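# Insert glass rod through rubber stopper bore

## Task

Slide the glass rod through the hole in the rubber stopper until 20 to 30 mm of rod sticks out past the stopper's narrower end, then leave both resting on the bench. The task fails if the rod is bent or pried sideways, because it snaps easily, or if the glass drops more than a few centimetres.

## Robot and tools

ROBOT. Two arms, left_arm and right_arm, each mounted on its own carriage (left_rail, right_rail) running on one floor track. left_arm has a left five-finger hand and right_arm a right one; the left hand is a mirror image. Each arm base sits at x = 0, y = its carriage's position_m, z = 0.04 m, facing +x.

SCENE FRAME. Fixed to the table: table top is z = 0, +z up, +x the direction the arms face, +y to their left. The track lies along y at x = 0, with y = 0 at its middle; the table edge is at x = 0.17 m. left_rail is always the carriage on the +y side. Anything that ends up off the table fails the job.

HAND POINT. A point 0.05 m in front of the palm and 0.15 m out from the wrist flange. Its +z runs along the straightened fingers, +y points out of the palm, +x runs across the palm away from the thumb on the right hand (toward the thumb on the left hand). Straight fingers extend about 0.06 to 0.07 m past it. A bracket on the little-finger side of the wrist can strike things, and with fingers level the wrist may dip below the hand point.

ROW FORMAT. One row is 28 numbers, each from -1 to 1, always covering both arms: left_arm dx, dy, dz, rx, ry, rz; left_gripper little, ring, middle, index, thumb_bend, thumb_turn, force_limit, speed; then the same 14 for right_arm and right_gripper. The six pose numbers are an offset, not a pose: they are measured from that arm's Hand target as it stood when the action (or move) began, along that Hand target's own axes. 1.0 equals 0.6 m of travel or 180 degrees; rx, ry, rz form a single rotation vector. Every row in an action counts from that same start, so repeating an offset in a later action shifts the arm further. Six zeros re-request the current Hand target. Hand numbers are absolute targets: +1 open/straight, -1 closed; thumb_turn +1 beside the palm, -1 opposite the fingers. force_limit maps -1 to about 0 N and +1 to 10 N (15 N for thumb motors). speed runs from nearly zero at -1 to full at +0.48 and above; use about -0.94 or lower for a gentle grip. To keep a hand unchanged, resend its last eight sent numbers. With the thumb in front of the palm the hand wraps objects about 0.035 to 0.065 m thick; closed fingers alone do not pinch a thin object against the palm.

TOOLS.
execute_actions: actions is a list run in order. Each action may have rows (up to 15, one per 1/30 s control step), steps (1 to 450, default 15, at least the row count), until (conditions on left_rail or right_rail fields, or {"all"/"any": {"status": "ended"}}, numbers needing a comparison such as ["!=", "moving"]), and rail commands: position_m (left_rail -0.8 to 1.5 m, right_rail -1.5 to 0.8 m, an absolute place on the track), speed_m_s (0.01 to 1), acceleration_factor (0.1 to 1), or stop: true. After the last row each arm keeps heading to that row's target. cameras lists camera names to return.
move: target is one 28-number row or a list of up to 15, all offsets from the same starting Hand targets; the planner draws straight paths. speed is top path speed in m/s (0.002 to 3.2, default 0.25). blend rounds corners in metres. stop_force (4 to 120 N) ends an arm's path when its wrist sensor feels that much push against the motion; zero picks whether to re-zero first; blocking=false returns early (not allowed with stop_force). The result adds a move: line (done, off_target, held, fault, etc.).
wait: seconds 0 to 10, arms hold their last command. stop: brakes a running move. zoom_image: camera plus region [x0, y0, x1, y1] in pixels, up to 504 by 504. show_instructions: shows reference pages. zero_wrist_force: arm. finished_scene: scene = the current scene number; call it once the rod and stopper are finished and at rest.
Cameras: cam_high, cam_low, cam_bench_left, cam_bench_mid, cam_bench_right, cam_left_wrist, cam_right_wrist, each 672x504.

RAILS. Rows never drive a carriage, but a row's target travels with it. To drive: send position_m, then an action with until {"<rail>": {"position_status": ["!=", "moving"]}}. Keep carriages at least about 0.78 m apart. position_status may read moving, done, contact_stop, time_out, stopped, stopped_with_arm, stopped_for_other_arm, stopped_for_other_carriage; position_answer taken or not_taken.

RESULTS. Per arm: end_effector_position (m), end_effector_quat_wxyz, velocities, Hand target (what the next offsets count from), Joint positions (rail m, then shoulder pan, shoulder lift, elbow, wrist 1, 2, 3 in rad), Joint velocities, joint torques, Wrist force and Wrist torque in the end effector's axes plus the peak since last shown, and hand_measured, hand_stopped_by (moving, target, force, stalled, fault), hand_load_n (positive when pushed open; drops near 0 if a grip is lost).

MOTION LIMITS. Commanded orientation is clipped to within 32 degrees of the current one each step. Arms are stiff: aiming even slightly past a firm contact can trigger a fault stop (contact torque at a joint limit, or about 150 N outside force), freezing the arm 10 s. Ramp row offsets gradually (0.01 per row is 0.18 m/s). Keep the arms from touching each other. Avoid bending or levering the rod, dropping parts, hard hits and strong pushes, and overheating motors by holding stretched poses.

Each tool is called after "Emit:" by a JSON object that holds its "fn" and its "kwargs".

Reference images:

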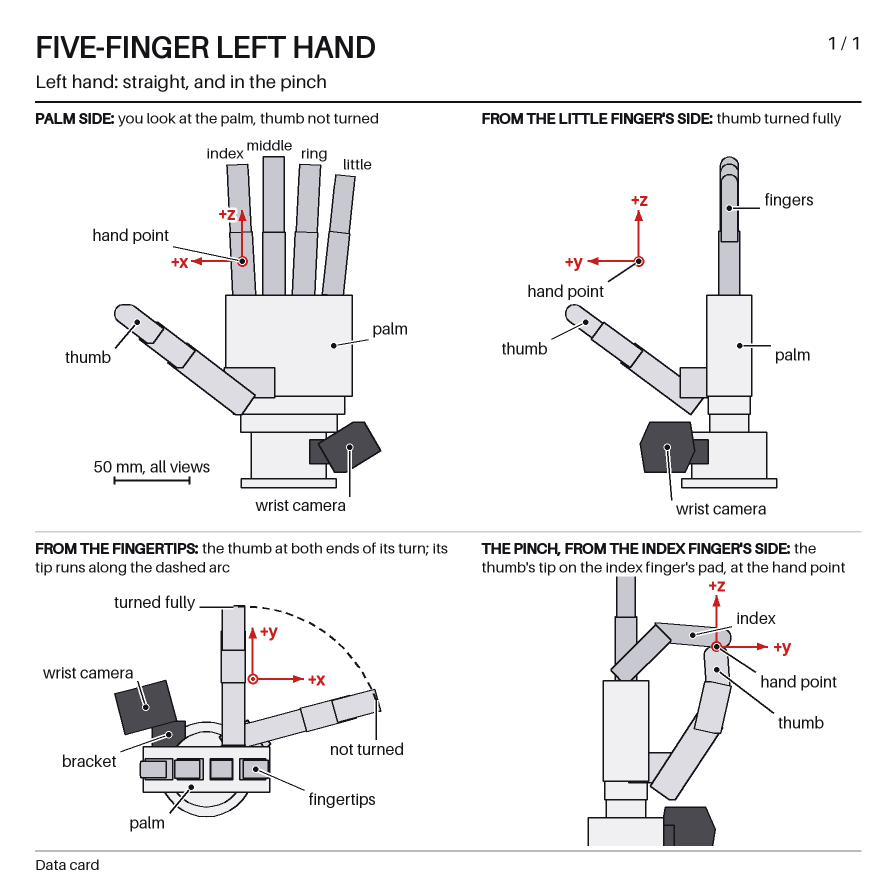

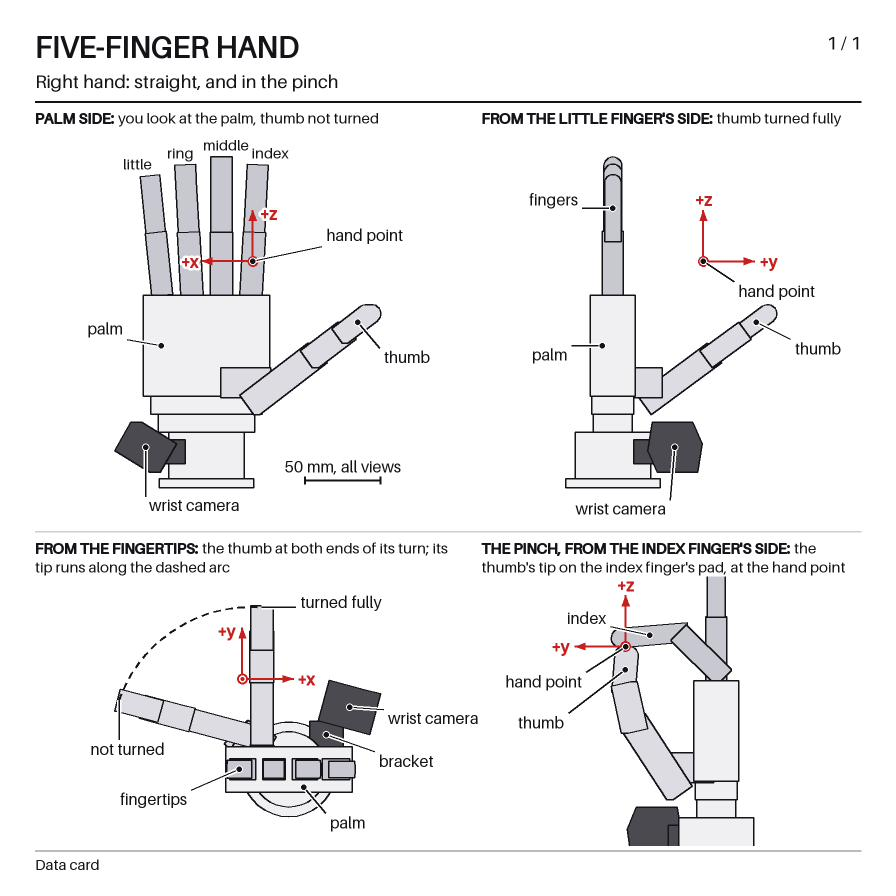

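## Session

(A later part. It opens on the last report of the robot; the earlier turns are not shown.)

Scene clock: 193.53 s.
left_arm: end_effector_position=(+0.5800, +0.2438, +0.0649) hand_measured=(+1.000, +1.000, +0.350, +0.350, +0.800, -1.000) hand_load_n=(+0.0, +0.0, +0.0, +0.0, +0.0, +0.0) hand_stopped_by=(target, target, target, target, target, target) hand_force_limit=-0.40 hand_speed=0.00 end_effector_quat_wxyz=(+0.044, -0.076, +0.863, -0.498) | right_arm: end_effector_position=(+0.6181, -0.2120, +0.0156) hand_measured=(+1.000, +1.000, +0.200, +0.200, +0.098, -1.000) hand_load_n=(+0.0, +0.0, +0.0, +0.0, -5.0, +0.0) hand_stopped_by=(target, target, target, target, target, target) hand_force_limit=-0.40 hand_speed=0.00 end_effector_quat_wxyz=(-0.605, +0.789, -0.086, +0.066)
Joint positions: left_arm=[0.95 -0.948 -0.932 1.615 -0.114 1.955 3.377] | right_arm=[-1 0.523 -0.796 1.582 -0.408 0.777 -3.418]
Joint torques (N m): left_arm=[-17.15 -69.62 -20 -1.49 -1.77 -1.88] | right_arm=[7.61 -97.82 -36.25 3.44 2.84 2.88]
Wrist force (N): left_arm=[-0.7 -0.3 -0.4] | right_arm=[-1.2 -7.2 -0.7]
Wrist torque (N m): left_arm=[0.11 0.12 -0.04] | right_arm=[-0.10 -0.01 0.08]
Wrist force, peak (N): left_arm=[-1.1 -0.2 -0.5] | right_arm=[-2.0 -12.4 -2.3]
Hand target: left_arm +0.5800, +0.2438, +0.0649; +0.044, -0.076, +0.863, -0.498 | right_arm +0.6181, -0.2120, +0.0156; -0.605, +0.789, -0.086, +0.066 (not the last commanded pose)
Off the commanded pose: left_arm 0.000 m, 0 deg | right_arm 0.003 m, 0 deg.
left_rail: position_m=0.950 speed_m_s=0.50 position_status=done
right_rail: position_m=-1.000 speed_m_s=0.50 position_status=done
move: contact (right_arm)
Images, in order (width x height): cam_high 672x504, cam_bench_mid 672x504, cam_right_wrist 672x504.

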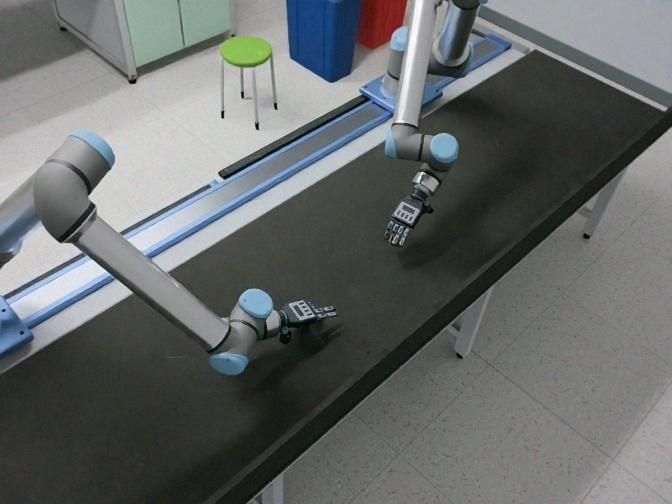

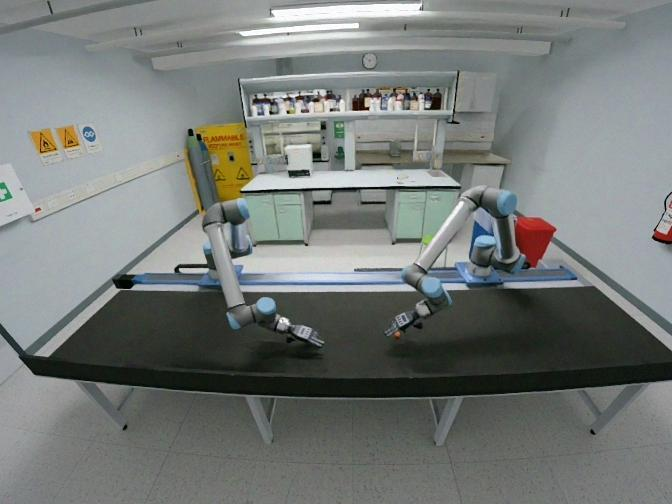

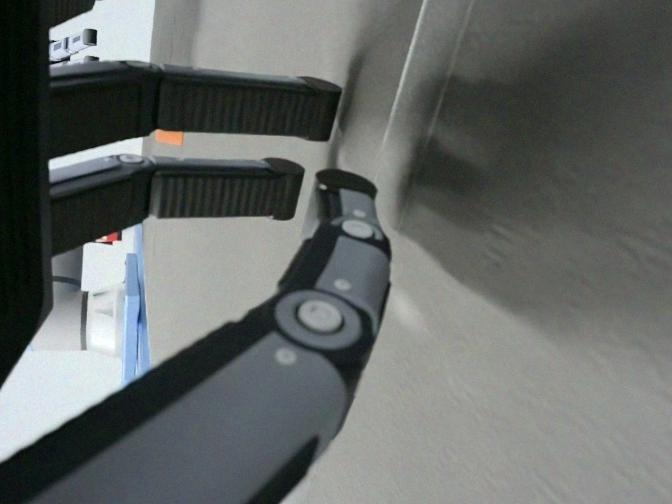

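Emit:
{"fn": "move", "kwargs": {"target": [[0,0,0,0,0,0,1,1,0.35,0.35,0.8,-1,-0.4,0.0,0,-0.0193,-0.0052,0,0,0,1,1,0.2,0.2,0.1,-1,-0.4,0.0],[0,0,0,0,0,0,1,1,0.35,0.35,0.8,-1,-0.4,0.0,0,-0.0145,-0.023,0,0,0,1,1,0.2,0.2,0.1,-1,-0.4,0.0]], "speed": 0.05, "cameras": ["cam_right_wrist"]}}

Emit:
{"fn": "move", "kwargs": {"target": [0,0,0,0,0,0,1,1,0.35,0.35,0.8,-1,-0.4,0.0,0,0.0242,0.0065,0,0,0,1,1,0.2,0.2,0.1,-1,-0.4,0.0], "speed": 0.03, "stop_force": 6, "cameras": ["cam_right_wrist"]}}

Scene clock: 199.63 s.
left_arm: end_effector_position=(+0.5800, +0.2438, +0.0649) hand_measured=(+1.000, +1.000, +0.350, +0.350, +0.800, -1.000) hand_load_n=(+0.0, +0.0, +0.0, +0.0, +0.0, +0.0) hand_stopped_by=(target, target, target, target, target, target) hand_force_limit=-0.40 hand_speed=0.00 end_effector_quat_wxyz=(+0.044, -0.076, +0.863, -0.498) | right_arm: end_effector_position=(+0.6157, -0.2226, +0.0276) hand_measured=(+1.000, +1.000, +0.200, +0.200, +0.100, -1.000) hand_load_n=(+0.0, +0.0, +0.0, -0.5, +0.0, +0.0) hand_stopped_by=(target, target, target, target, target, target) hand_force_limit=-0.40 hand_speed=0.00 end_effector_quat_wxyz=(-0.605, +0.789, -0.086, +0.066)
Joint positions: left_arm=[0.95 -0.948 -0.932 1.615 -0.114 1.955 3.377] | right_arm=[-1 0.513 -0.82 1.601 -0.399 0.768 -3.424]
Joint torques (N m): left_arm=[-16.63 -70.67 -19.74 -1.62 -1.88 -1.72] | right_arm=[-9.17 -101.09 -19.91 -1.49 -3.22 -3.97]
Wrist force (N): left_arm=[-0.6 -0.4 -0.2] | right_arm=[-0.3 -1.6 0.7]
Wrist torque (N m): left_arm=[0.10 0.10 -0.02] | right_arm=[-0.03 -0.05 0.15]
Wrist force, peak (N): left_arm=[-1.2 -0.4 -0.2] | right_arm=[-1.5 -7.5 -0.5]
Hand target: left_arm +0.5800, +0.2438, +0.0649; +0.044, -0.076, +0.863, -0.498 | right_arm +0.6157, -0.2228, +0.0276; -0.605, +0.789, -0.086, +0.066
Off the commanded pose: left_arm 0.000 m, 0 deg | right_arm 0.000 m, 0 deg.
left_rail: position_m=0.950 speed_m_s=0.50 position_status=done
right_rail: position_m=-1.000 speed_m_s=0.50 position_status=done
move: done
Images, in order (width x height): cam_right_wrist 672x504.

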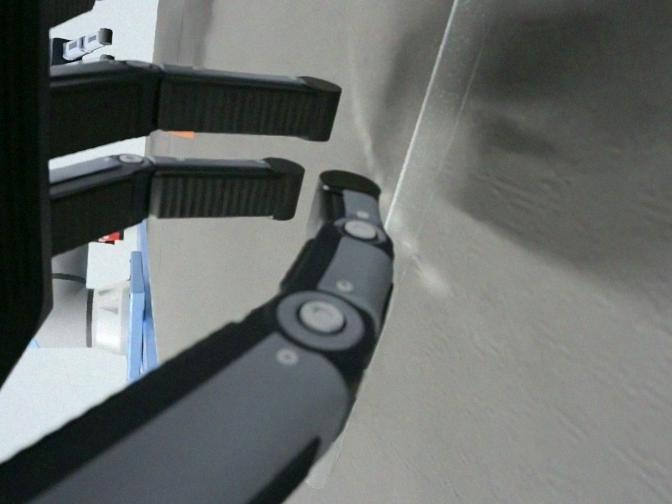

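Scene clock: 201.27 s.
left_arm: end_effector_position=(+0.5800, +0.2438, +0.0649) hand_measured=(+1.000, +1.000, +0.350, +0.350, +0.800, -1.000) hand_load_n=(+0.0, +0.0, +0.0, +0.0, +0.0, +0.0) hand_stopped_by=(target, target, target, target, target, target) hand_force_limit=-0.40 hand_speed=0.00 end_effector_quat_wxyz=(+0.044, -0.076, +0.863, -0.498) | right_arm: end_effector_position=(+0.6157, -0.2228, +0.0126) hand_measured=(+1.000, +1.000, +0.200, +0.200, +0.100, -1.000) hand_load_n=(+0.0, +0.0, +0.0, +0.0, +0.0, +0.0) hand_stopped_by=(target, target, target, target, target, target) hand_force_limit=-0.40 hand_speed=0.00 end_effector_quat_wxyz=(-0.605, +0.789, -0.086, +0.066)
Joint positions: left_arm=[0.95 -0.948 -0.932 1.615 -0.114 1.955 3.377] | right_arm=[-1 0.513 -0.803 1.603 -0.419 0.768 -3.424]
Joint torques (N m): left_arm=[-16.68 -71.67 -20.19 -1.81 -1.63 -1.81] | right_arm=[-9.22 -78.76 -18.56 -1.06 -2.25 1.12]
Wrist force (N): left_arm=[-0.5 -0.5 -0.6] | right_arm=[-0.6 -5.3 -1.8]
Wrist torque (N m): left_arm=[0.10 0.08 -0.02] | right_arm=[0.13 0.01 0.06]
Wrist force, peak (N): left_arm=[-0.9 -0.2 -0.7] | right_arm=[-0.8 -6.2 -1.9]
Hand target: left_arm +0.5800, +0.2438, +0.0649; +0.044, -0.076, +0.863, -0.498 | right_arm +0.6157, -0.2228, +0.0126; -0.605, +0.789, -0.086, +0.066
Off the commanded pose: left_arm 0.000 m, 0 deg | right_arm 0.000 m, 0 deg.
left_rail: position_m=0.950 speed_m_s=0.50 position_status=done
right_rail: position_m=-1.000 speed_m_s=0.50 position_status=done
move: done
Images, in order (width x height): cam_right_wrist 672x504.

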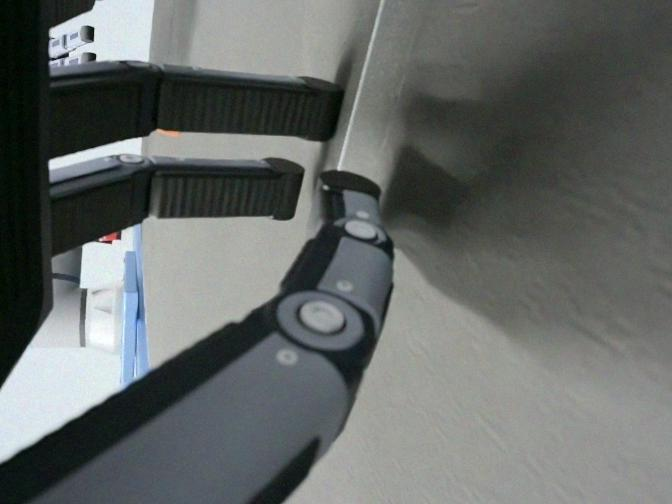

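Emit:
{"fn": "execute_actions", "kwargs": {"actions": [{"rows":[[0,0,0,0,0,0,1,1,0.35,0.35,0.8,-1,-0.4,0.0,0,-0.0016,-0.0004,0,0,0,1,1,0.2,0.2,0.1,-1,-0.5,-0.9]],"steps":20},{"rows":[[0,0,0,0,0,0,1,1,0.35,0.35,0.8,-1,-0.4,0.0,0,0,0,0,0,0,1,1,-0.7,-0.7,0.1,-1,-0.5,-0.9]],"steps":200}], "cameras": ["cam_right_wrist"]}}

Emit:
{"fn": "zoom_image", "kwargs": {"camera": "cam_right_wrist", "region": [220, 0, 520, 300]}}

Scene clock: 212.53 s.
left_arm: end_effector_position=(+0.5800, +0.2438, +0.0649) hand_measured=(+1.000, +1.000, +0.350, +0.350, +0.800, -1.000) hand_load_n=(+0.0, +0.0, +0.0, +0.0, +0.0, +0.0) hand_stopped_by=(target, target, target, target, target, target) hand_force_limit=-0.40 hand_speed=0.00 end_effector_quat_wxyz=(+0.044, -0.076, +0.863, -0.498) | right_arm: end_effector_position=(+0.6157, -0.2228, +0.0136) hand_measured=(+1.000, +1.000, +0.164, -0.170, +0.100, -1.000) hand_load_n=(+0.0, +0.0, +3.0, +3.5, +0.5, -1.0) hand_stopped_by=(target, target, force, force, target, target) hand_force_limit=-0.50 hand_speed=-0.90 end_effector_quat_wxyz=(-0.605, +0.789, -0.086, +0.066)
Joint positions: left_arm=[0.95 -0.948 -0.932 1.615 -0.114 1.955 3.377] | right_arm=[-1 0.513 -0.804 1.603 -0.417 0.768 -3.424]
Joint torques (N m): left_arm=[-17.47 -73.33 -20.52 -1.54 -1.56 -1.55] | right_arm=[3.49 -77.4 -19.93 2.68 1.67 2.42]
Wrist force (N): left_arm=[-0.8 -0.1 -0.1] | right_arm=[-0.5 -4.9 1.3]
Wrist torque (N m): left_arm=[0.12 0.14 -0.04] | right_arm=[0.05 -0.06 0.08]
Wrist force, peak (N): left_arm=[-1.2 -0.7 -0.1] | right_arm=[-0.8 -6.3 -2.1]
Hand target: left_arm +0.5800, +0.2438, +0.0649; +0.044, -0.076, +0.863, -0.498 | right_arm +0.6157, -0.2228, +0.0136; -0.605, +0.789, -0.086, +0.066
Off the commanded pose: left_arm 0.000 m, 0 deg | right_arm 0.000 m, 0 deg.
left_rail: position_m=0.950 speed_m_s=0.50 position_status=done
right_rail: position_m=-1.000 speed_m_s=0.50 position_status=done
Images, in order (width x height): cam_right_wrist 672x504.

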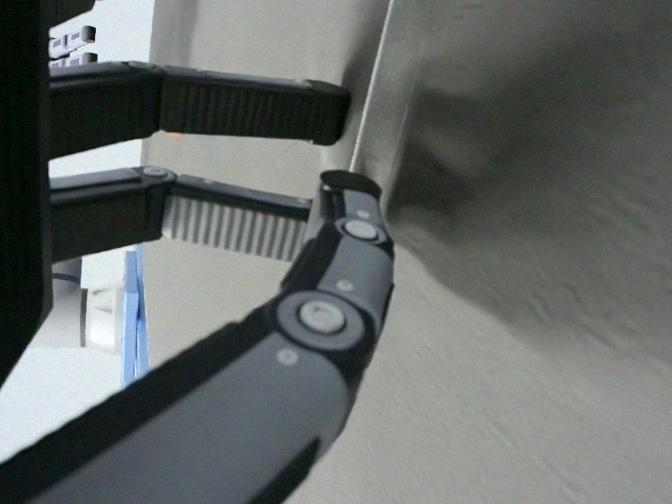

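Scaled by 1.680 from the camera's 672x504 image, which has a finer 960x720 frame.

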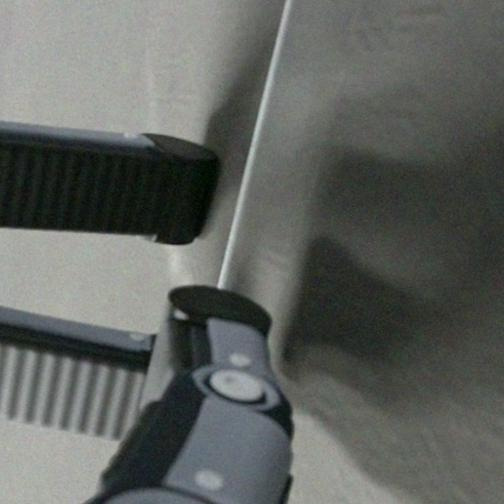

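Emit:
{"fn": "execute_actions", "kwargs": {"actions": [{"rows":[[0,0,0,0,0,0,1,1,0.35,0.35,0.8,-1,-0.4,0.0,0,0,0,0,0,0,1,1,0.3,0.3,0.1,-1,-0.5,-0.5]],"steps":40}], "cameras": ["cam_right_wrist"]}}

Emit:
{"fn": "zoom_image", "kwargs": {"camera": "cam_right_wrist", "region": [220, 0, 520, 300]}}

Scene clock: 222.07 s.
left_arm: end_effector_position=(+0.5800, +0.2438, +0.0649) hand_measured=(+1.000, +1.000, +0.350, +0.350, +0.800, -1.000) hand_load_n=(+0.0, +0.0, +0.0, +0.0, +0.0, +0.0) hand_stopped_by=(target, target, target, target, target, target) hand_force_limit=-0.40 hand_speed=0.00 end_effector_quat_wxyz=(+0.044, -0.076, +0.863, -0.498) | right_arm: end_effector_position=(+0.6157, -0.2228, +0.0135) hand_measured=(+1.000, +1.000, +0.300, +0.300, +0.100, -1.000) hand_load_n=(+0.0, +0.0, +0.0, +0.0, +0.0, +0.0) hand_stopped_by=(target, target, target, target, target, target) hand_force_limit=-0.50 hand_speed=-0.50 end_effector_quat_wxyz=(-0.605, +0.789, -0.086, +0.066)
Joint positions: left_arm=[0.95 -0.948 -0.932 1.615 -0.114 1.955 3.377] | right_arm=[-1 0.513 -0.804 1.603 -0.417 0.768 -3.424]
Joint torques (N m): left_arm=[-15.01 -75.91 -20.04 -1.72 -1.77 -1.77] | right_arm=[3.3 -98.45 -22.13 2.32 1.21 2.25]
Wrist force (N): left_arm=[-0.2 -0.3 -0.3] | right_arm=[-0.5 -1.9 0.8]
Wrist torque (N m): left_arm=[0.12 0.04 0.00] | right_arm=[-0.07 -0.01 0.12]
Wrist force, peak (N): left_arm=[-1.2 -0.4 -0.6] | right_arm=[-0.7 -6.2 1.0]
Hand target: left_arm +0.5800, +0.2438, +0.0649; +0.044, -0.076, +0.863, -0.498 | right_arm +0.6157, -0.2228, +0.0136; -0.605, +0.789, -0.086, +0.066
Off the commanded pose: left_arm 0.000 m, 0 deg | right_arm 0.000 m, 0 deg.
left_rail: position_m=0.950 speed_m_s=0.50 position_status=done
right_rail: position_m=-1.000 speed_m_s=0.50 position_status=done
Images, in order (width x height): cam_right_wrist 672x504.

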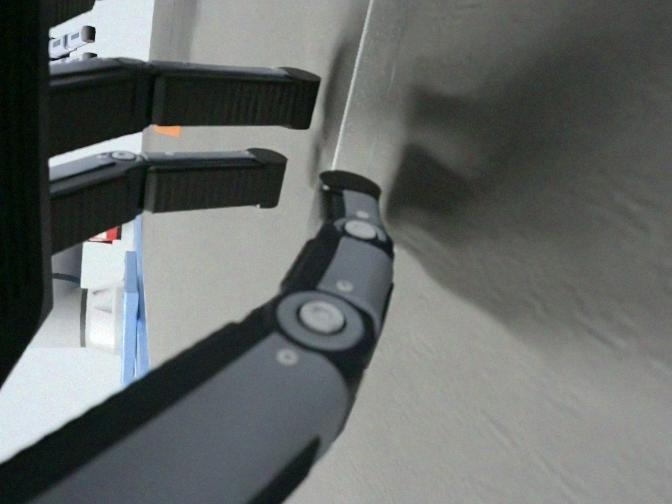

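Scaled by 1.680 from the camera's 672x504 image, which has a finer 960x720 frame.

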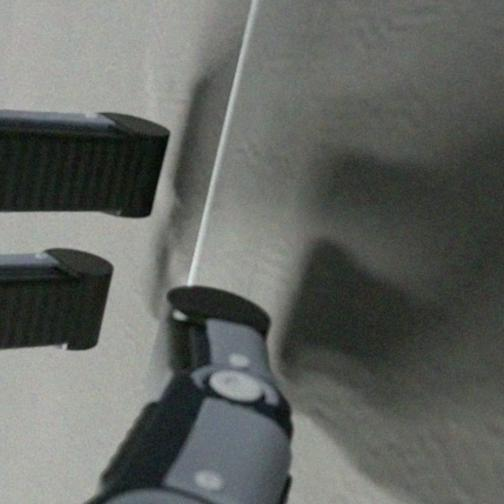

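Emit:
{"fn": "move", "kwargs": {"target": [[0,0,0,0,0,0,1,1,0.35,0.35,0.8,-1,-0.4,0.0,0,-0.0345,-0.0092,0,0,0,1,1,0.3,0.3,0.1,-1,-0.5,-0.5],[0,0,0,0,0,0,1,1,0.35,0.35,0.8,-1,-0.4,0.0,0,-0.0364,-0.0023,0.0552,0.0077,-0.0887,1,1,0.1,0.1,0.17,-1,-0.5,-0.5]], "speed": 0.06, "cameras": ["cam_right_wrist"]}}

Emit:
{"fn": "zoom_image", "kwargs": {"camera": "cam_right_wrist", "region": [220, 0, 620, 400]}}

Scene clock: 254.13 s.
left_arm: end_effector_position=(+0.5800, +0.2438, +0.0649) hand_measured=(+1.000, +1.000, +0.350, +0.350, +0.800, -1.000) hand_load_n=(+0.0, +0.0, +0.0, +0.0, +0.0, +0.0) hand_stopped_by=(target, target, target, target, target, target) hand_force_limit=-0.40 hand_speed=0.00 end_effector_quat_wxyz=(+0.044, -0.076, +0.863, -0.498) | right_arm: end_effector_position=(+0.6166, -0.2185, +0.0350) hand_measured=(+1.000, +1.000, +0.100, +0.100, +0.170, -1.000) hand_load_n=(+0.0, +0.0, +0.0, +0.0, +0.5, +0.0) hand_stopped_by=(target, target, target, target, target, target) hand_force_limit=-0.50 hand_speed=-0.50 end_effector_quat_wxyz=(-0.655, +0.737, +0.023, +0.166)
Joint positions: left_arm=[0.95 -0.948 -0.932 1.615 -0.114 1.955 3.377] | right_arm=[-1 0.515 -0.849 1.721 -0.741 0.736 -3.519]
Joint torques (N m): left_arm=[-16.5 -76.38 -20.91 -1.79 -1.55 -1.81] | right_arm=[0.85 -99.38 -18.54 -2.65 -2.35 -4.03]
Wrist force (N): left_arm=[-0.8 -0.2 -0.5] | right_arm=[0.3 -1.7 1.1]
Wrist torque (N m): left_arm=[0.13 0.12 -0.04] | right_arm=[-0.11 -0.06 0.26]
Wrist force, peak (N): left_arm=[-1.2 -0.7 -0.3] | right_arm=[-0.5 -2.3 1.0]
Hand target: left_arm +0.5800, +0.2438, +0.0649; +0.044, -0.076, +0.863, -0.498 | right_arm +0.6166, -0.2185, +0.0350; -0.655, +0.737, +0.023, +0.166
Off the commanded pose: left_arm 0.000 m, 0 deg | right_arm 0.000 m, 0 deg.
left_rail: position_m=0.950 speed_m_s=0.50 position_status=done
right_rail: position_m=-1.000 speed_m_s=0.50 position_status=done
move: done
Images, in order (width x height): cam_right_wrist 672x504.

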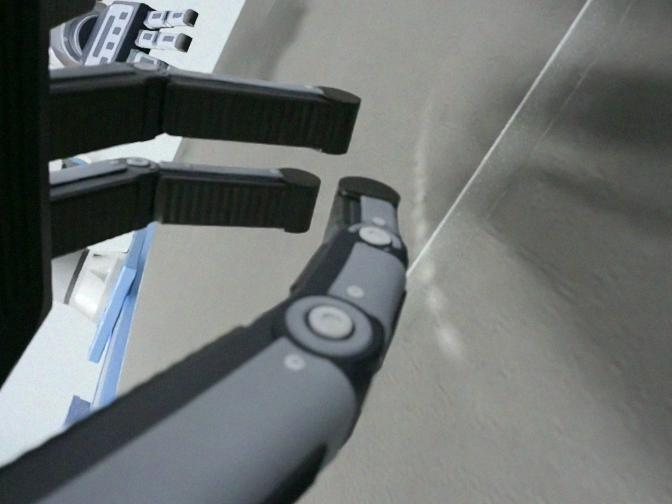

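Scaled by 1.260 from the camera's 672x504 image, which has a finer 960x720 frame.

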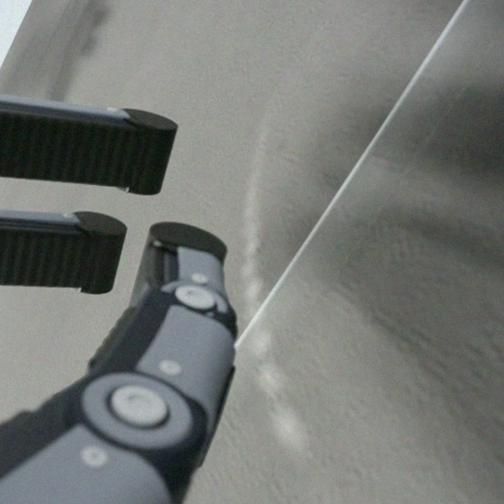

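Emit:
{"fn": "move", "kwargs": {"target": [0,0,0,0,0,0,1,1,0.35,0.35,0.8,-1,-0.4,0.0,0.0004,-0.0013,0.0158,0.0046,-0.016,-0.0015,1,1,0.1,0.1,0.17,-1,-0.5,-0.5], "speed": 0.06}}

Emit:
{"fn": "move", "kwargs": {"target": [0,0,0,0,0,0,1,1,0.35,0.35,0.8,-1,-0.4,0.0,-0.0108,0.0375,0.0034,0,0,0,1,1,0.1,0.1,0.17,-1,-0.5,-0.5], "speed": 0.03, "stop_force": 5, "cameras": ["cam_right_wrist"]}}

Emit:
{"fn": "zoom_image", "kwargs": {"camera": "cam_right_wrist", "region": [220, 0, 620, 400]}}

Scene clock: 266.63 s.
left_arm: end_effector_position=(+0.5800, +0.2438, +0.0649) hand_measured=(+1.000, +1.000, +0.350, +0.350, +0.800, -1.000) hand_load_n=(+0.0, +0.0, +0.0, +0.0, +0.0, +0.0) hand_stopped_by=(target, target, target, target, target, target) hand_force_limit=-0.40 hand_speed=0.00 end_effector_quat_wxyz=(+0.044, -0.076, +0.863, -0.498) | right_arm: end_effector_position=(+0.6186, -0.2093, +0.0350) hand_measured=(+1.000, +1.000, +0.100, +0.100, +0.170, -1.000) hand_load_n=(+0.0, -0.5, +0.0, +0.0, +0.0, +0.5) hand_stopped_by=(target, target, target, target, target, target) hand_force_limit=-0.50 hand_speed=-0.50 end_effector_quat_wxyz=(-0.659, +0.736, +0.042, +0.149)
Joint positions: left_arm=[0.95 -0.948 -0.932 1.615 -0.114 1.955 3.377] | right_arm=[-1 0.513 -0.83 1.681 -0.712 0.683 -3.53]
Joint torques (N m): left_arm=[-16.74 -77.61 -20.74 -1.66 -1.59 -1.44] | right_arm=[-9.61 -78.15 -36.28 1.7 -2.77 -4.05]
Wrist force (N): left_arm=[-0.5 -0.3 -0.1] | right_arm=[0.3 -1.0 1.1]
Wrist torque (N m): left_arm=[0.11 0.09 -0.02] | right_arm=[0.00 -0.04 0.28]
Wrist force, peak (N): left_arm=[-1.2 -0.1 -0.5] | right_arm=[0.0 -1.8 1.6]
Hand target: left_arm +0.5800, +0.2438, +0.0649; +0.044, -0.076, +0.863, -0.498 | right_arm +0.6187, -0.2092, +0.0350; -0.659, +0.736, +0.043, +0.149
Off the commanded pose: left_arm 0.000 m, 0 deg | right_arm 0.000 m, 0 deg.
left_rail: position_m=0.950 speed_m_s=0.50 position_status=done
right_rail: position_m=-1.000 speed_m_s=0.50 position_status=done
move: done

Scene clock: 268.47 s.
left_arm: end_effector_position=(+0.5800, +0.2438, +0.0649) hand_measured=(+1.000, +1.000, +0.350, +0.350, +0.800, -1.000) hand_load_n=(+0.0, +0.0, +0.0, +0.0, +0.0, +0.0) hand_stopped_by=(target, target, target, target, target, target) hand_force_limit=-0.40 hand_speed=0.00 end_effector_quat_wxyz=(+0.044, -0.076, +0.863, -0.498) | right_arm: end_effector_position=(+0.6187, -0.2093, +0.0175) hand_measured=(+1.000, +1.000, +0.100, +0.100, +0.168, -1.000) hand_load_n=(+0.0, +0.0, +0.0, +0.0, -3.5, -1.0) hand_stopped_by=(target, target, target, target, target, target) hand_force_limit=-0.50 hand_speed=-0.50 end_effector_quat_wxyz=(-0.659, +0.736, +0.043, +0.149)
Joint positions: left_arm=[0.95 -0.948 -0.932 1.615 -0.114 1.955 3.377] | right_arm=[-1 0.513 -0.808 1.681 -0.734 0.683 -3.53]
Joint torques (N m): left_arm=[-16.28 -78.18 -20.59 -1.65 -1.71 -1.57] | right_arm=[5.08 -98.05 -24.58 2.23 -0.08 -3.48]
Wrist force (N): left_arm=[-0.5 -0.3 -0.3] | right_arm=[1.4 -5.1 -0.1]
Wrist torque (N m): left_arm=[0.11 0.09 -0.02] | right_arm=[-0.09 -0.07 0.24]
Wrist force, peak (N): left_arm=[-1.0 -0.8 -0.7] | right_arm=[2.6 -11.4 -1.1]
Hand target: left_arm +0.5800, +0.2438, +0.0649; +0.044, -0.076, +0.863, -0.498 | right_arm +0.6187, -0.2093, +0.0175; -0.659, +0.736, +0.043, +0.149 (not the last commanded pose)
Off the commanded pose: left_arm 0.000 m, 0 deg | right_arm 0.006 m, 0 deg.
left_rail: position_m=0.950 speed_m_s=0.50 position_status=done
right_rail: position_m=-1.000 speed_m_s=0.50 position_status=done
move: contact (right_arm)
Images, in order (width x height): cam_right_wrist 672x504.

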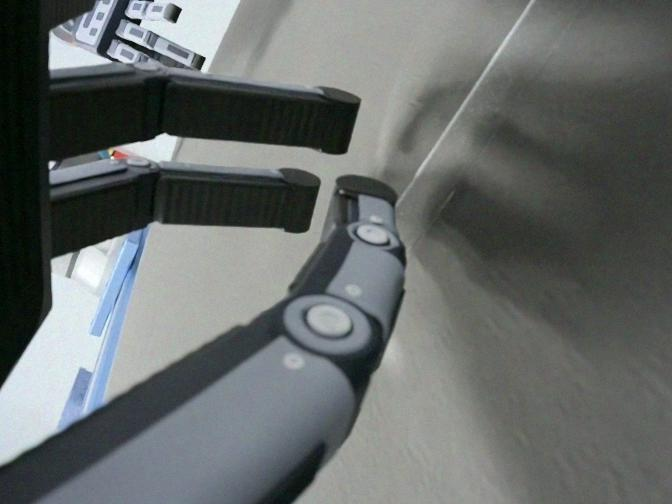

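Scaled by 1.260 from the camera's 672x504 image, which has a finer 960x720 frame.

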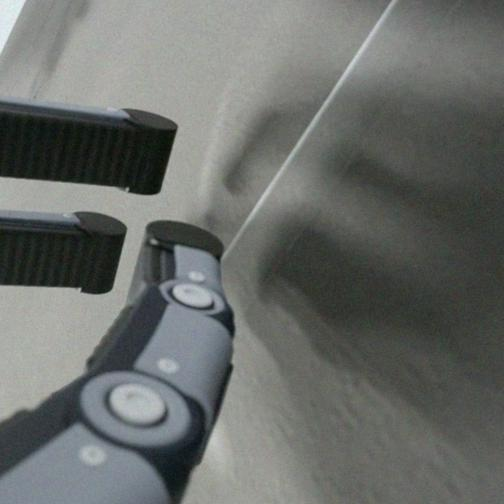

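Emit:
{"fn": "move", "kwargs": {"target": [[0,0,0,0,0,0,1,1,0.35,0.35,0.8,-1,-0.4,0.0,0.0069,-0.0239,-0.0022,0,0,0,1,1,0.1,0.1,0.168,-1,-0.5,-0.5],[0,0,0,0,0,0,1,1,0.35,0.35,0.8,-1,-0.4,0.0,0.0063,-0.0218,-0.0271,0,0,0,1,1,0.1,0.1,0.168,-1,-0.5,-0.5]], "speed": 0.06, "cameras": ["cam_right_wrist"]}}

Emit:
{"fn": "zoom_image", "kwargs": {"camera": "cam_right_wrist", "region": [320, 0, 620, 300]}}

Scene clock: 278.70 s.
left_arm: end_effector_position=(+0.5800, +0.2438, +0.0649) hand_measured=(+1.000, +1.000, +0.350, +0.350, +0.800, -1.000) hand_load_n=(+0.0, +0.0, +0.0, +0.0, +0.0, +0.0) hand_stopped_by=(target, target, target, target, target, target) hand_force_limit=-0.40 hand_speed=0.00 end_effector_quat_wxyz=(+0.044, -0.076, +0.863, -0.498) | right_arm: end_effector_position=(+0.6162, -0.2239, +0.0325) hand_measured=(+1.000, +1.000, +0.100, +0.100, +0.168, -1.000) hand_load_n=(+0.0, +0.0, +0.0, +0.0, +0.5, +0.0) hand_stopped_by=(target, target, target, target, target, target) hand_force_limit=-0.50 hand_speed=-0.50 end_effector_quat_wxyz=(-0.659, +0.736, +0.043, +0.149)
Joint positions: left_arm=[0.95 -0.948 -0.932 1.615 -0.114 1.955 3.377] | right_arm=[-1 0.498 -0.839 1.706 -0.726 0.668 -3.533]
Joint torques (N m): left_arm=[-17.3 -78.82 -21.25 -1.64 -1.73 -1.28] | right_arm=[-8.36 -99.64 -17.96 -2.63 -3.21 -3.54]
Wrist force (N): left_arm=[-0.7 -0.2 -0.5] | right_arm=[0.2 -1.4 1.0]
Wrist torque (N m): left_arm=[0.14 0.11 -0.04] | right_arm=[-0.06 -0.04 0.27]
Wrist force, peak (N): left_arm=[-1.2 -0.4 -0.6] | right_arm=[1.1 -6.1 0.4]
Hand target: left_arm +0.5800, +0.2438, +0.0649; +0.044, -0.076, +0.863, -0.498 | right_arm +0.6162, -0.2241, +0.0325; -0.659, +0.736, +0.043, +0.149
Off the commanded pose: left_arm 0.000 m, 0 deg | right_arm 0.000 m, 0 deg.
left_rail: position_m=0.950 speed_m_s=0.50 position_status=done
right_rail: position_m=-1.000 speed_m_s=0.50 position_status=done
move: done
Images, in order (width x height): cam_right_wrist 672x504.

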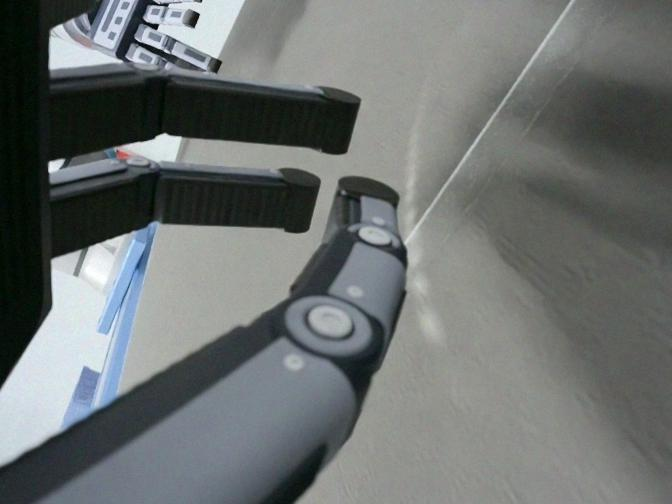

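Scaled by 1.680 from the camera's 672x504 image, which has a finer 960x720 frame.

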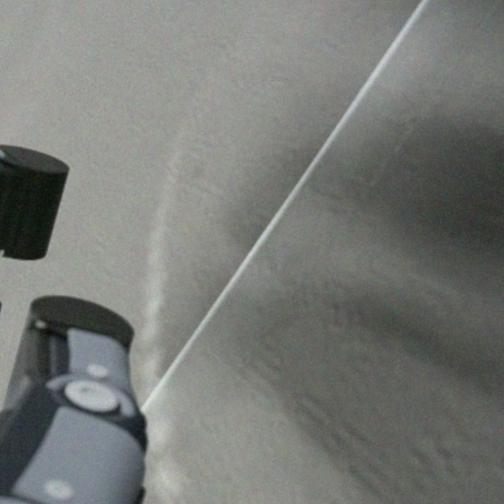

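Emit:
{"fn": "move", "kwargs": {"target": [0,0,0,0,0,0,1,1,0.35,0.35,0.8,-1,-0.4,0.0,-0.0096,0.0335,0.003,0,0,0,1,1,0.1,0.1,0.168,-1,-0.5,-0.5], "speed": 0.03, "stop_force": 5, "cameras": ["cam_right_wrist"]}}

Emit:
{"fn": "zoom_image", "kwargs": {"camera": "cam_right_wrist", "region": [220, 0, 520, 300]}}

Scene clock: 285.27 s.
left_arm: end_effector_position=(+0.5800, +0.2438, +0.0649) hand_measured=(+1.000, +1.000, +0.350, +0.350, +0.800, -1.000) hand_load_n=(+0.0, +0.0, +0.0, +0.0, +0.0, +0.0) hand_stopped_by=(target, target, target, target, target, target) hand_force_limit=-0.40 hand_speed=0.00 end_effector_quat_wxyz=(+0.044, -0.076, +0.863, -0.498) | right_arm: end_effector_position=(+0.6162, -0.2241, +0.0115) hand_measured=(+1.000, +1.000, +0.100, +0.100, +0.168, -1.000) hand_load_n=(+0.0, +0.0, +0.0, +0.0, +0.0, +0.0) hand_stopped_by=(target, target, target, target, target, target) hand_force_limit=-0.50 hand_speed=-0.50 end_effector_quat_wxyz=(-0.659, +0.736, +0.043, +0.149)
Joint positions: left_arm=[0.95 -0.948 -0.932 1.615 -0.114 1.955 3.377] | right_arm=[-1 0.498 -0.812 1.707 -0.753 0.668 -3.533]
Joint torques (N m): left_arm=[-16.98 -80.93 -20.57 -1.68 -1.4 -1.54] | right_arm=[-8.92 -77.21 -26.39 -2.43 -2.75 2.58]
Wrist force (N): left_arm=[-1.1 -0.3 -0.6] | right_arm=[0.2 -1.7 1.2]
Wrist torque (N m): left_arm=[0.14 0.17 -0.06] | right_arm=[-0.11 -0.03 0.25]
Wrist force, peak (N): left_arm=[-1.1 -0.7 -0.4] | right_arm=[0.3 -1.9 1.9]
Hand target: left_arm +0.5800, +0.2438, +0.0649; +0.044, -0.076, +0.863, -0.498 | right_arm +0.6162, -0.2241, +0.0115; -0.659, +0.736, +0.043, +0.149
Off the commanded pose: left_arm 0.000 m, 0 deg | right_arm 0.000 m, 0 deg.
left_rail: position_m=0.950 speed_m_s=0.50 position_status=done
right_rail: position_m=-1.000 speed_m_s=0.50 position_status=done
move: done
Images, in order (width x height): cam_right_wrist 672x504.

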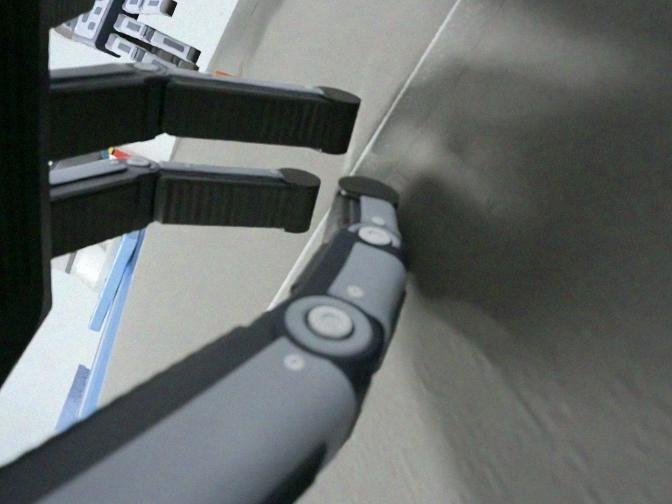

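Scaled by 1.680 from the camera's 672x504 image, which has a finer 960x720 frame.

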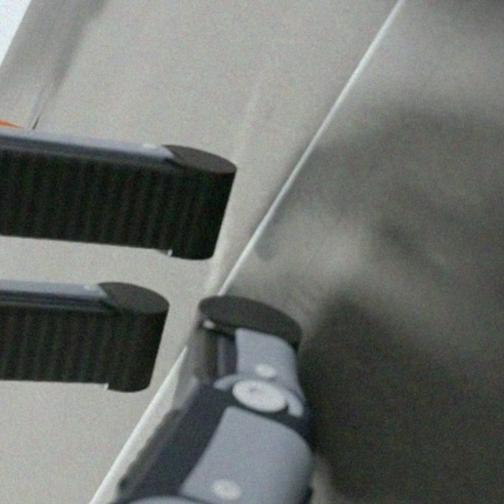

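Emit:
{"fn": "execute_actions", "kwargs": {"actions": [{"rows":[[0,0,0,0,0,0,1,1,0.35,0.35,0.8,-1,-0.4,0.0,0,0,0,0,0,0,1,1,-0.15,-0.15,0.168,-1,-0.5,-0.85]],"steps":75},{"rows":[[0,0,0,0,0,0,1,1,0.35,0.35,0.8,-1,-0.4,0.0,-0.0011,0.004,0.0004,0,0,0,1,1,-0.15,-0.15,0.168,-1,-0.5,-0.85]],"steps":30}], "cameras": ["cam_right_wrist"]}}

Emit:
{"fn": "zoom_image", "kwargs": {"camera": "cam_right_wrist", "region": [220, 0, 520, 300]}}

Scene clock: 291.40 s.
left_arm: end_effector_position=(+0.5800, +0.2438, +0.0649) hand_measured=(+1.000, +1.000, +0.350, +0.350, +0.800, -1.000) hand_load_n=(+0.0, +0.0, +0.0, +0.0, +0.0, +0.0) hand_stopped_by=(target, target, target, target, target, target) hand_force_limit=-0.40 hand_speed=0.00 end_effector_quat_wxyz=(+0.044, -0.076, +0.863, -0.498) | right_arm: end_effector_position=(+0.6163, -0.2241, +0.0091) hand_measured=(+1.000, +1.000, -0.148, -0.120, +0.166, -1.000) hand_load_n=(+0.0, +0.0, +3.0, +1.5, -4.0, -1.5) hand_stopped_by=(target, target, force, force, target, target) hand_force_limit=-0.50 hand_speed=-0.85 end_effector_quat_wxyz=(-0.659, +0.736, +0.043, +0.149)
Joint positions: left_arm=[0.95 -0.948 -0.932 1.615 -0.114 1.955 3.377] | right_arm=[-1 0.498 -0.809 1.707 -0.757 0.668 -3.533]
Joint torques (N m): left_arm=[-16.34 -83.1 -20.85 -1.6 -1.48 -1.36] | right_arm=[-3.75 -28.67 -4.64 2.26 6.28 2.52]
Wrist force (N): left_arm=[-0.7 0.1 -0.3] | right_arm=[5.5 -53.7 -14.9]
Wrist torque (N m): left_arm=[0.17 0.12 -0.04] | right_arm=[0.30 0.10 0.14]
Wrist force, peak (N): left_arm=[-1.2 -0.4 -0.6] | right_arm=[6.2 -54.0 -14.5]
Hand target: left_arm +0.5800, +0.2438, +0.0649; +0.044, -0.076, +0.863, -0.498 | right_arm +0.6163, -0.2241, +0.0090; -0.659, +0.736, +0.043, +0.149
Off the commanded pose: left_arm 0.000 m, 0 deg | right_arm 0.000 m, 0 deg.
left_rail: position_m=0.950 speed_m_s=0.50 position_status=done
right_rail: position_m=-1.000 speed_m_s=0.50 position_status=done
Images, in order (width x height): cam_right_wrist 672x504.

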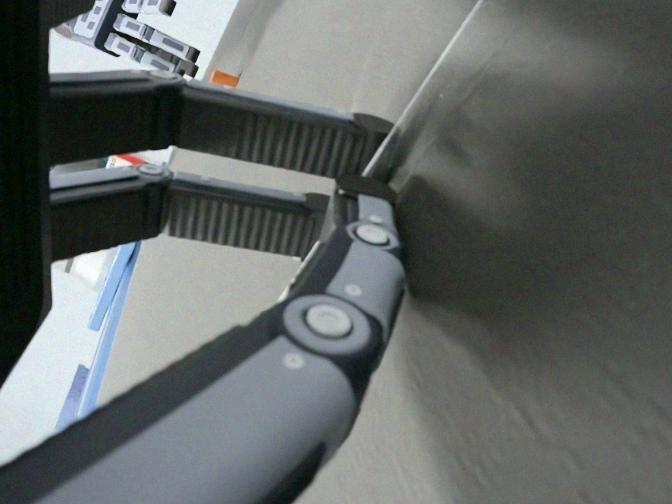

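Scaled by 1.680 from the camera's 672x504 image, which has a finer 960x720 frame.

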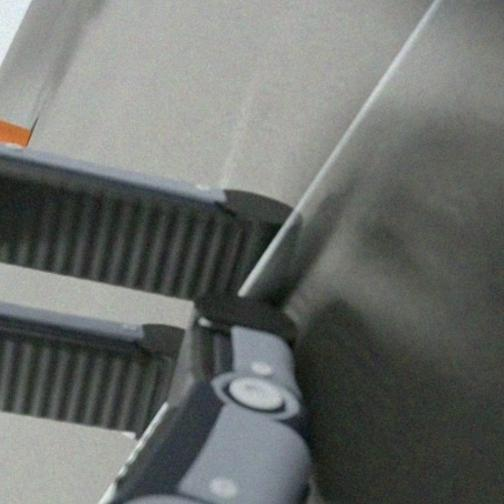

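Emit:
{"fn": "execute_actions", "kwargs": {"actions": [{"rows":[[0,0,0,0,0,0,1,1,0.35,0.35,0.8,-1,-0.4,0.0,0.0008,-0.0029,-0.0003,0,0,0,1,1,-0.15,-0.15,0.168,-1,-0.5,-0.85]],"steps":20}]}}

Scene clock: 293.53 s.
left_arm: end_effector_position=(+0.5800, +0.2438, +0.0649) hand_measured=(+1.000, +1.000, +0.350, +0.350, +0.800, -1.000) hand_load_n=(+0.0, +0.0, +0.0, +0.0, +0.0, +0.0) hand_stopped_by=(target, target, target, target, target, target) hand_force_limit=-0.40 hand_speed=0.00 end_effector_quat_wxyz=(+0.044, -0.076, +0.863, -0.498) | right_arm: end_effector_position=(+0.6162, -0.2241, +0.0108) hand_measured=(+1.000, +1.000, -0.148, -0.120, +0.168, -1.000) hand_load_n=(+0.0, +0.0, +3.0, +2.0, +1.0, +0.5) hand_stopped_by=(target, target, force, force, target, target) hand_force_limit=-0.50 hand_speed=-0.85 end_effector_quat_wxyz=(-0.659, +0.736, +0.043, +0.149)
Joint positions: left_arm=[0.95 -0.948 -0.932 1.615 -0.114 1.955 3.377] | right_arm=[-1 0.498 -0.812 1.707 -0.754 0.668 -3.533]
Joint torques (N m): left_arm=[-15.34 -82.71 -21.63 -1.46 -1.47 -1.51] | right_arm=[-4.07 -87.39 -19.75 3.53 -1.43 2.42]
Wrist force (N): left_arm=[-0.9 -0.4 -0.2] | right_arm=[2.5 -12.7 -0.5]
Wrist torque (N m): left_arm=[0.09 0.14 -0.04] | right_arm=[0.10 -0.03 0.31]
Wrist force, peak (N): left_arm=[-1.1 -0.6 -0.6] | right_arm=[6.5 -54.6 -14.8]
Hand target: left_arm +0.5800, +0.2438, +0.0649; +0.044, -0.076, +0.863, -0.498 | right_arm +0.6162, -0.2241, +0.0108; -0.659, +0.736, +0.043, +0.149
Off the commanded pose: left_arm 0.000 m, 0 deg | right_arm 0.000 m, 0 deg.
left_rail: position_m=0.950 speed_m_s=0.50 position_status=done
right_rail: position_m=-1.000 speed_m_s=0.50 position_status=done

Emit:
{"fn": "execute_actions", "kwargs": {"actions": [{"rows":[[0,0,0,0,0,0,1,1,0.35,0.35,0.8,-1,-0.4,0.0,0.0006,-0.0021,-0.0002,0,0,0,1,1,-0.15,-0.15,0.168,-1,-0.5,-0.85]],"steps":20}], "cameras": ["cam_right_wrist"]}}

Emit:
{"fn": "zoom_image", "kwargs": {"camera": "cam_right_wrist", "region": [220, 0, 520, 300]}}

Scene clock: 297.13 s.
left_arm: end_effector_position=(+0.5800, +0.2438, +0.0649) hand_measured=(+1.000, +1.000, +0.350, +0.350, +0.800, -1.000) hand_load_n=(+0.0, +0.0, +0.0, +0.0, +0.0, +0.0) hand_stopped_by=(target, target, target, target, target, target) hand_force_limit=-0.40 hand_speed=0.00 end_effector_quat_wxyz=(+0.044, -0.076, +0.863, -0.498) | right_arm: end_effector_position=(+0.6162, -0.2241, +0.0122) hand_measured=(+1.000, +1.000, -0.148, -0.120, +0.168, -1.000) hand_load_n=(+0.0, +0.0, +2.5, +1.0, +1.0, +0.5) hand_stopped_by=(target, target, force, force, target, target) hand_force_limit=-0.50 hand_speed=-0.85 end_effector_quat_wxyz=(-0.659, +0.736, +0.043, +0.149)
Joint positions: left_arm=[0.95 -0.948 -0.932 1.615 -0.114 1.955 3.377] | right_arm=[-1 0.498 -0.813 1.707 -0.753 0.668 -3.533]
Joint torques (N m): left_arm=[-15.95 -83.82 -21.06 -1.76 -1.45 -1.07] | right_arm=[-12 -100.22 -25.14 2.11 -2.11 2.06]
Wrist force (N): left_arm=[-0.5 -0.3 -0.3] | right_arm=[0.5 -1.3 1.1]
Wrist torque (N m): left_arm=[0.11 0.09 -0.02] | right_arm=[-0.08 -0.08 0.28]
Wrist force, peak (N): left_arm=[-1.1 -0.6 -0.8] | right_arm=[2.4 -13.5 -0.2]
Hand target: left_arm +0.5800, +0.2438, +0.0649; +0.044, -0.076, +0.863, -0.498 | right_arm +0.6162, -0.2241, +0.0122; -0.659, +0.736, +0.043, +0.149
Off the commanded pose: left_arm 0.000 m, 0 deg | right_arm 0.000 m, 0 deg.
left_rail: position_m=0.950 speed_m_s=0.50 position_status=done
right_rail: position_m=-1.000 speed_m_s=0.50 position_status=done
Images, in order (width x height): cam_right_wrist 672x504.

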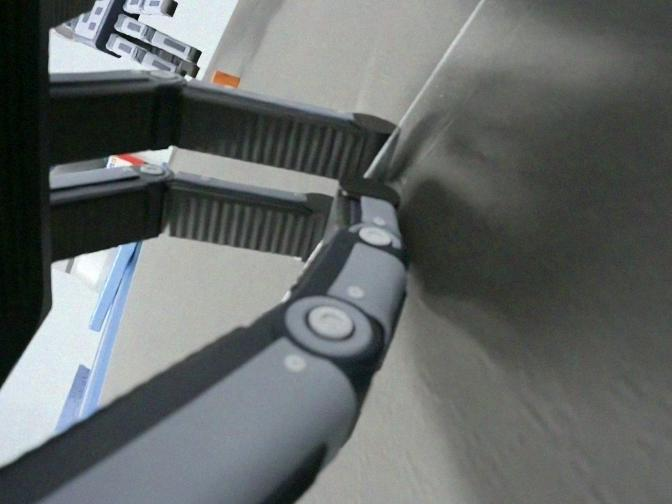

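Scaled by 1.680 from the camera's 672x504 image, which has a finer 960x720 frame.

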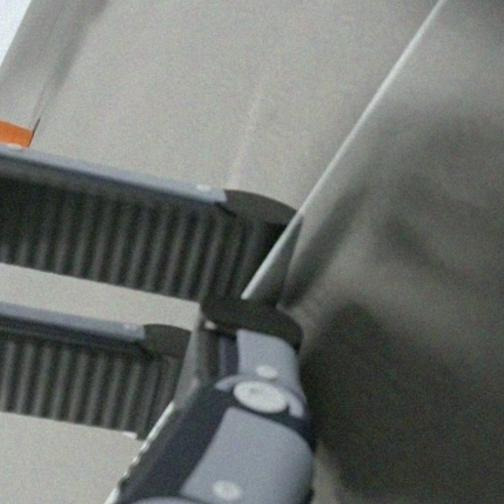

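Emit:
{"fn": "execute_actions", "kwargs": {"actions": [{"rows":[[0,0,0,0,0,0,1,1,0.35,0.35,0.8,-1,-0.4,0.0,0,0,0,0,0,0,1,1,-0.6,-0.6,0.168,-1,-0.3,-0.92]],"steps":100}], "cameras": ["cam_right_wrist"]}}

Emit:
{"fn": "zoom_image", "kwargs": {"camera": "cam_right_wrist", "region": [220, 0, 520, 300]}}

Scene clock: 302.20 s.
left_arm: end_effector_position=(+0.5800, +0.2438, +0.0649) hand_measured=(+1.000, +1.000, +0.350, +0.350, +0.800, -1.000) hand_load_n=(+0.0, +0.0, +0.0, +0.0, +0.0, +0.0) hand_stopped_by=(target, target, target, target, target, target) hand_force_limit=-0.40 hand_speed=0.00 end_effector_quat_wxyz=(+0.044, -0.076, +0.863, -0.498) | right_arm: end_effector_position=(+0.6162, -0.2241, +0.0122) hand_measured=(+1.000, +1.000, -0.154, -0.142, +0.170, -1.000) hand_load_n=(+0.0, +0.0, +6.0, +3.5, +4.0, -1.0) hand_stopped_by=(target, target, force, force, target, target) hand_force_limit=-0.30 hand_speed=-0.92 end_effector_quat_wxyz=(-0.659, +0.736, +0.043, +0.149)
Joint positions: left_arm=[0.95 -0.948 -0.932 1.615 -0.114 1.955 3.377] | right_arm=[-1 0.498 -0.813 1.707 -0.753 0.668 -3.533]
Joint torques (N m): left_arm=[-15.87 -83.39 -21.53 -1.47 -1.43 -1.31] | right_arm=[-7.31 -95.33 -17.45 1.88 -2.13 0.94]
Wrist force (N): left_arm=[-0.7 -0.5 -0.2] | right_arm=[0.0 -1.8 0.8]
Wrist torque (N m): left_arm=[0.08 0.12 -0.03] | right_arm=[-0.07 0.01 0.24]
Wrist force, peak (N): left_arm=[-1.0 -0.9 -0.6] | right_arm=[0.4 -1.9 1.4]
Hand target: left_arm +0.5800, +0.2438, +0.0649; +0.044, -0.076, +0.863, -0.498 | right_arm +0.6162, -0.2241, +0.0122; -0.659, +0.736, +0.043, +0.149
Off the commanded pose: left_arm 0.000 m, 0 deg | right_arm 0.000 m, 0 deg.
left_rail: position_m=0.950 speed_m_s=0.50 position_status=done
right_rail: position_m=-1.000 speed_m_s=0.50 position_status=done
Images, in order (width x height): cam_right_wrist 672x504.

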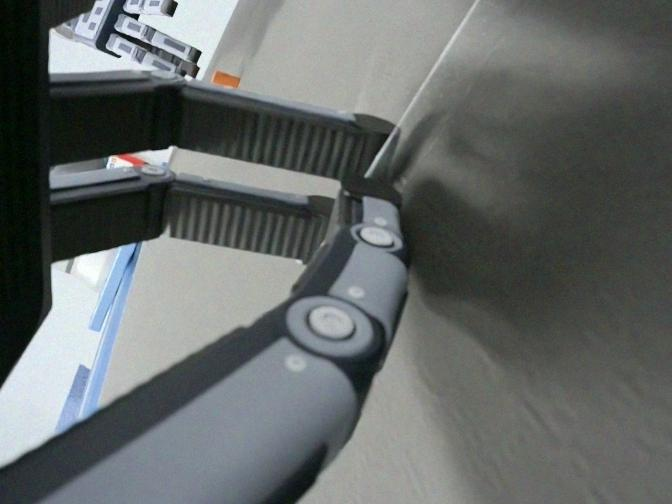

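Scaled by 1.680 from the camera's 672x504 image, which has a finer 960x720 frame.

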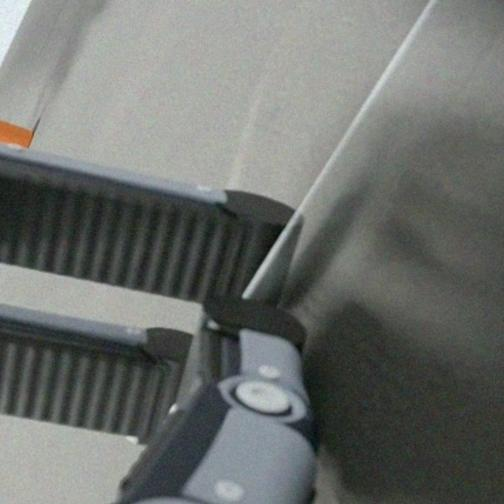

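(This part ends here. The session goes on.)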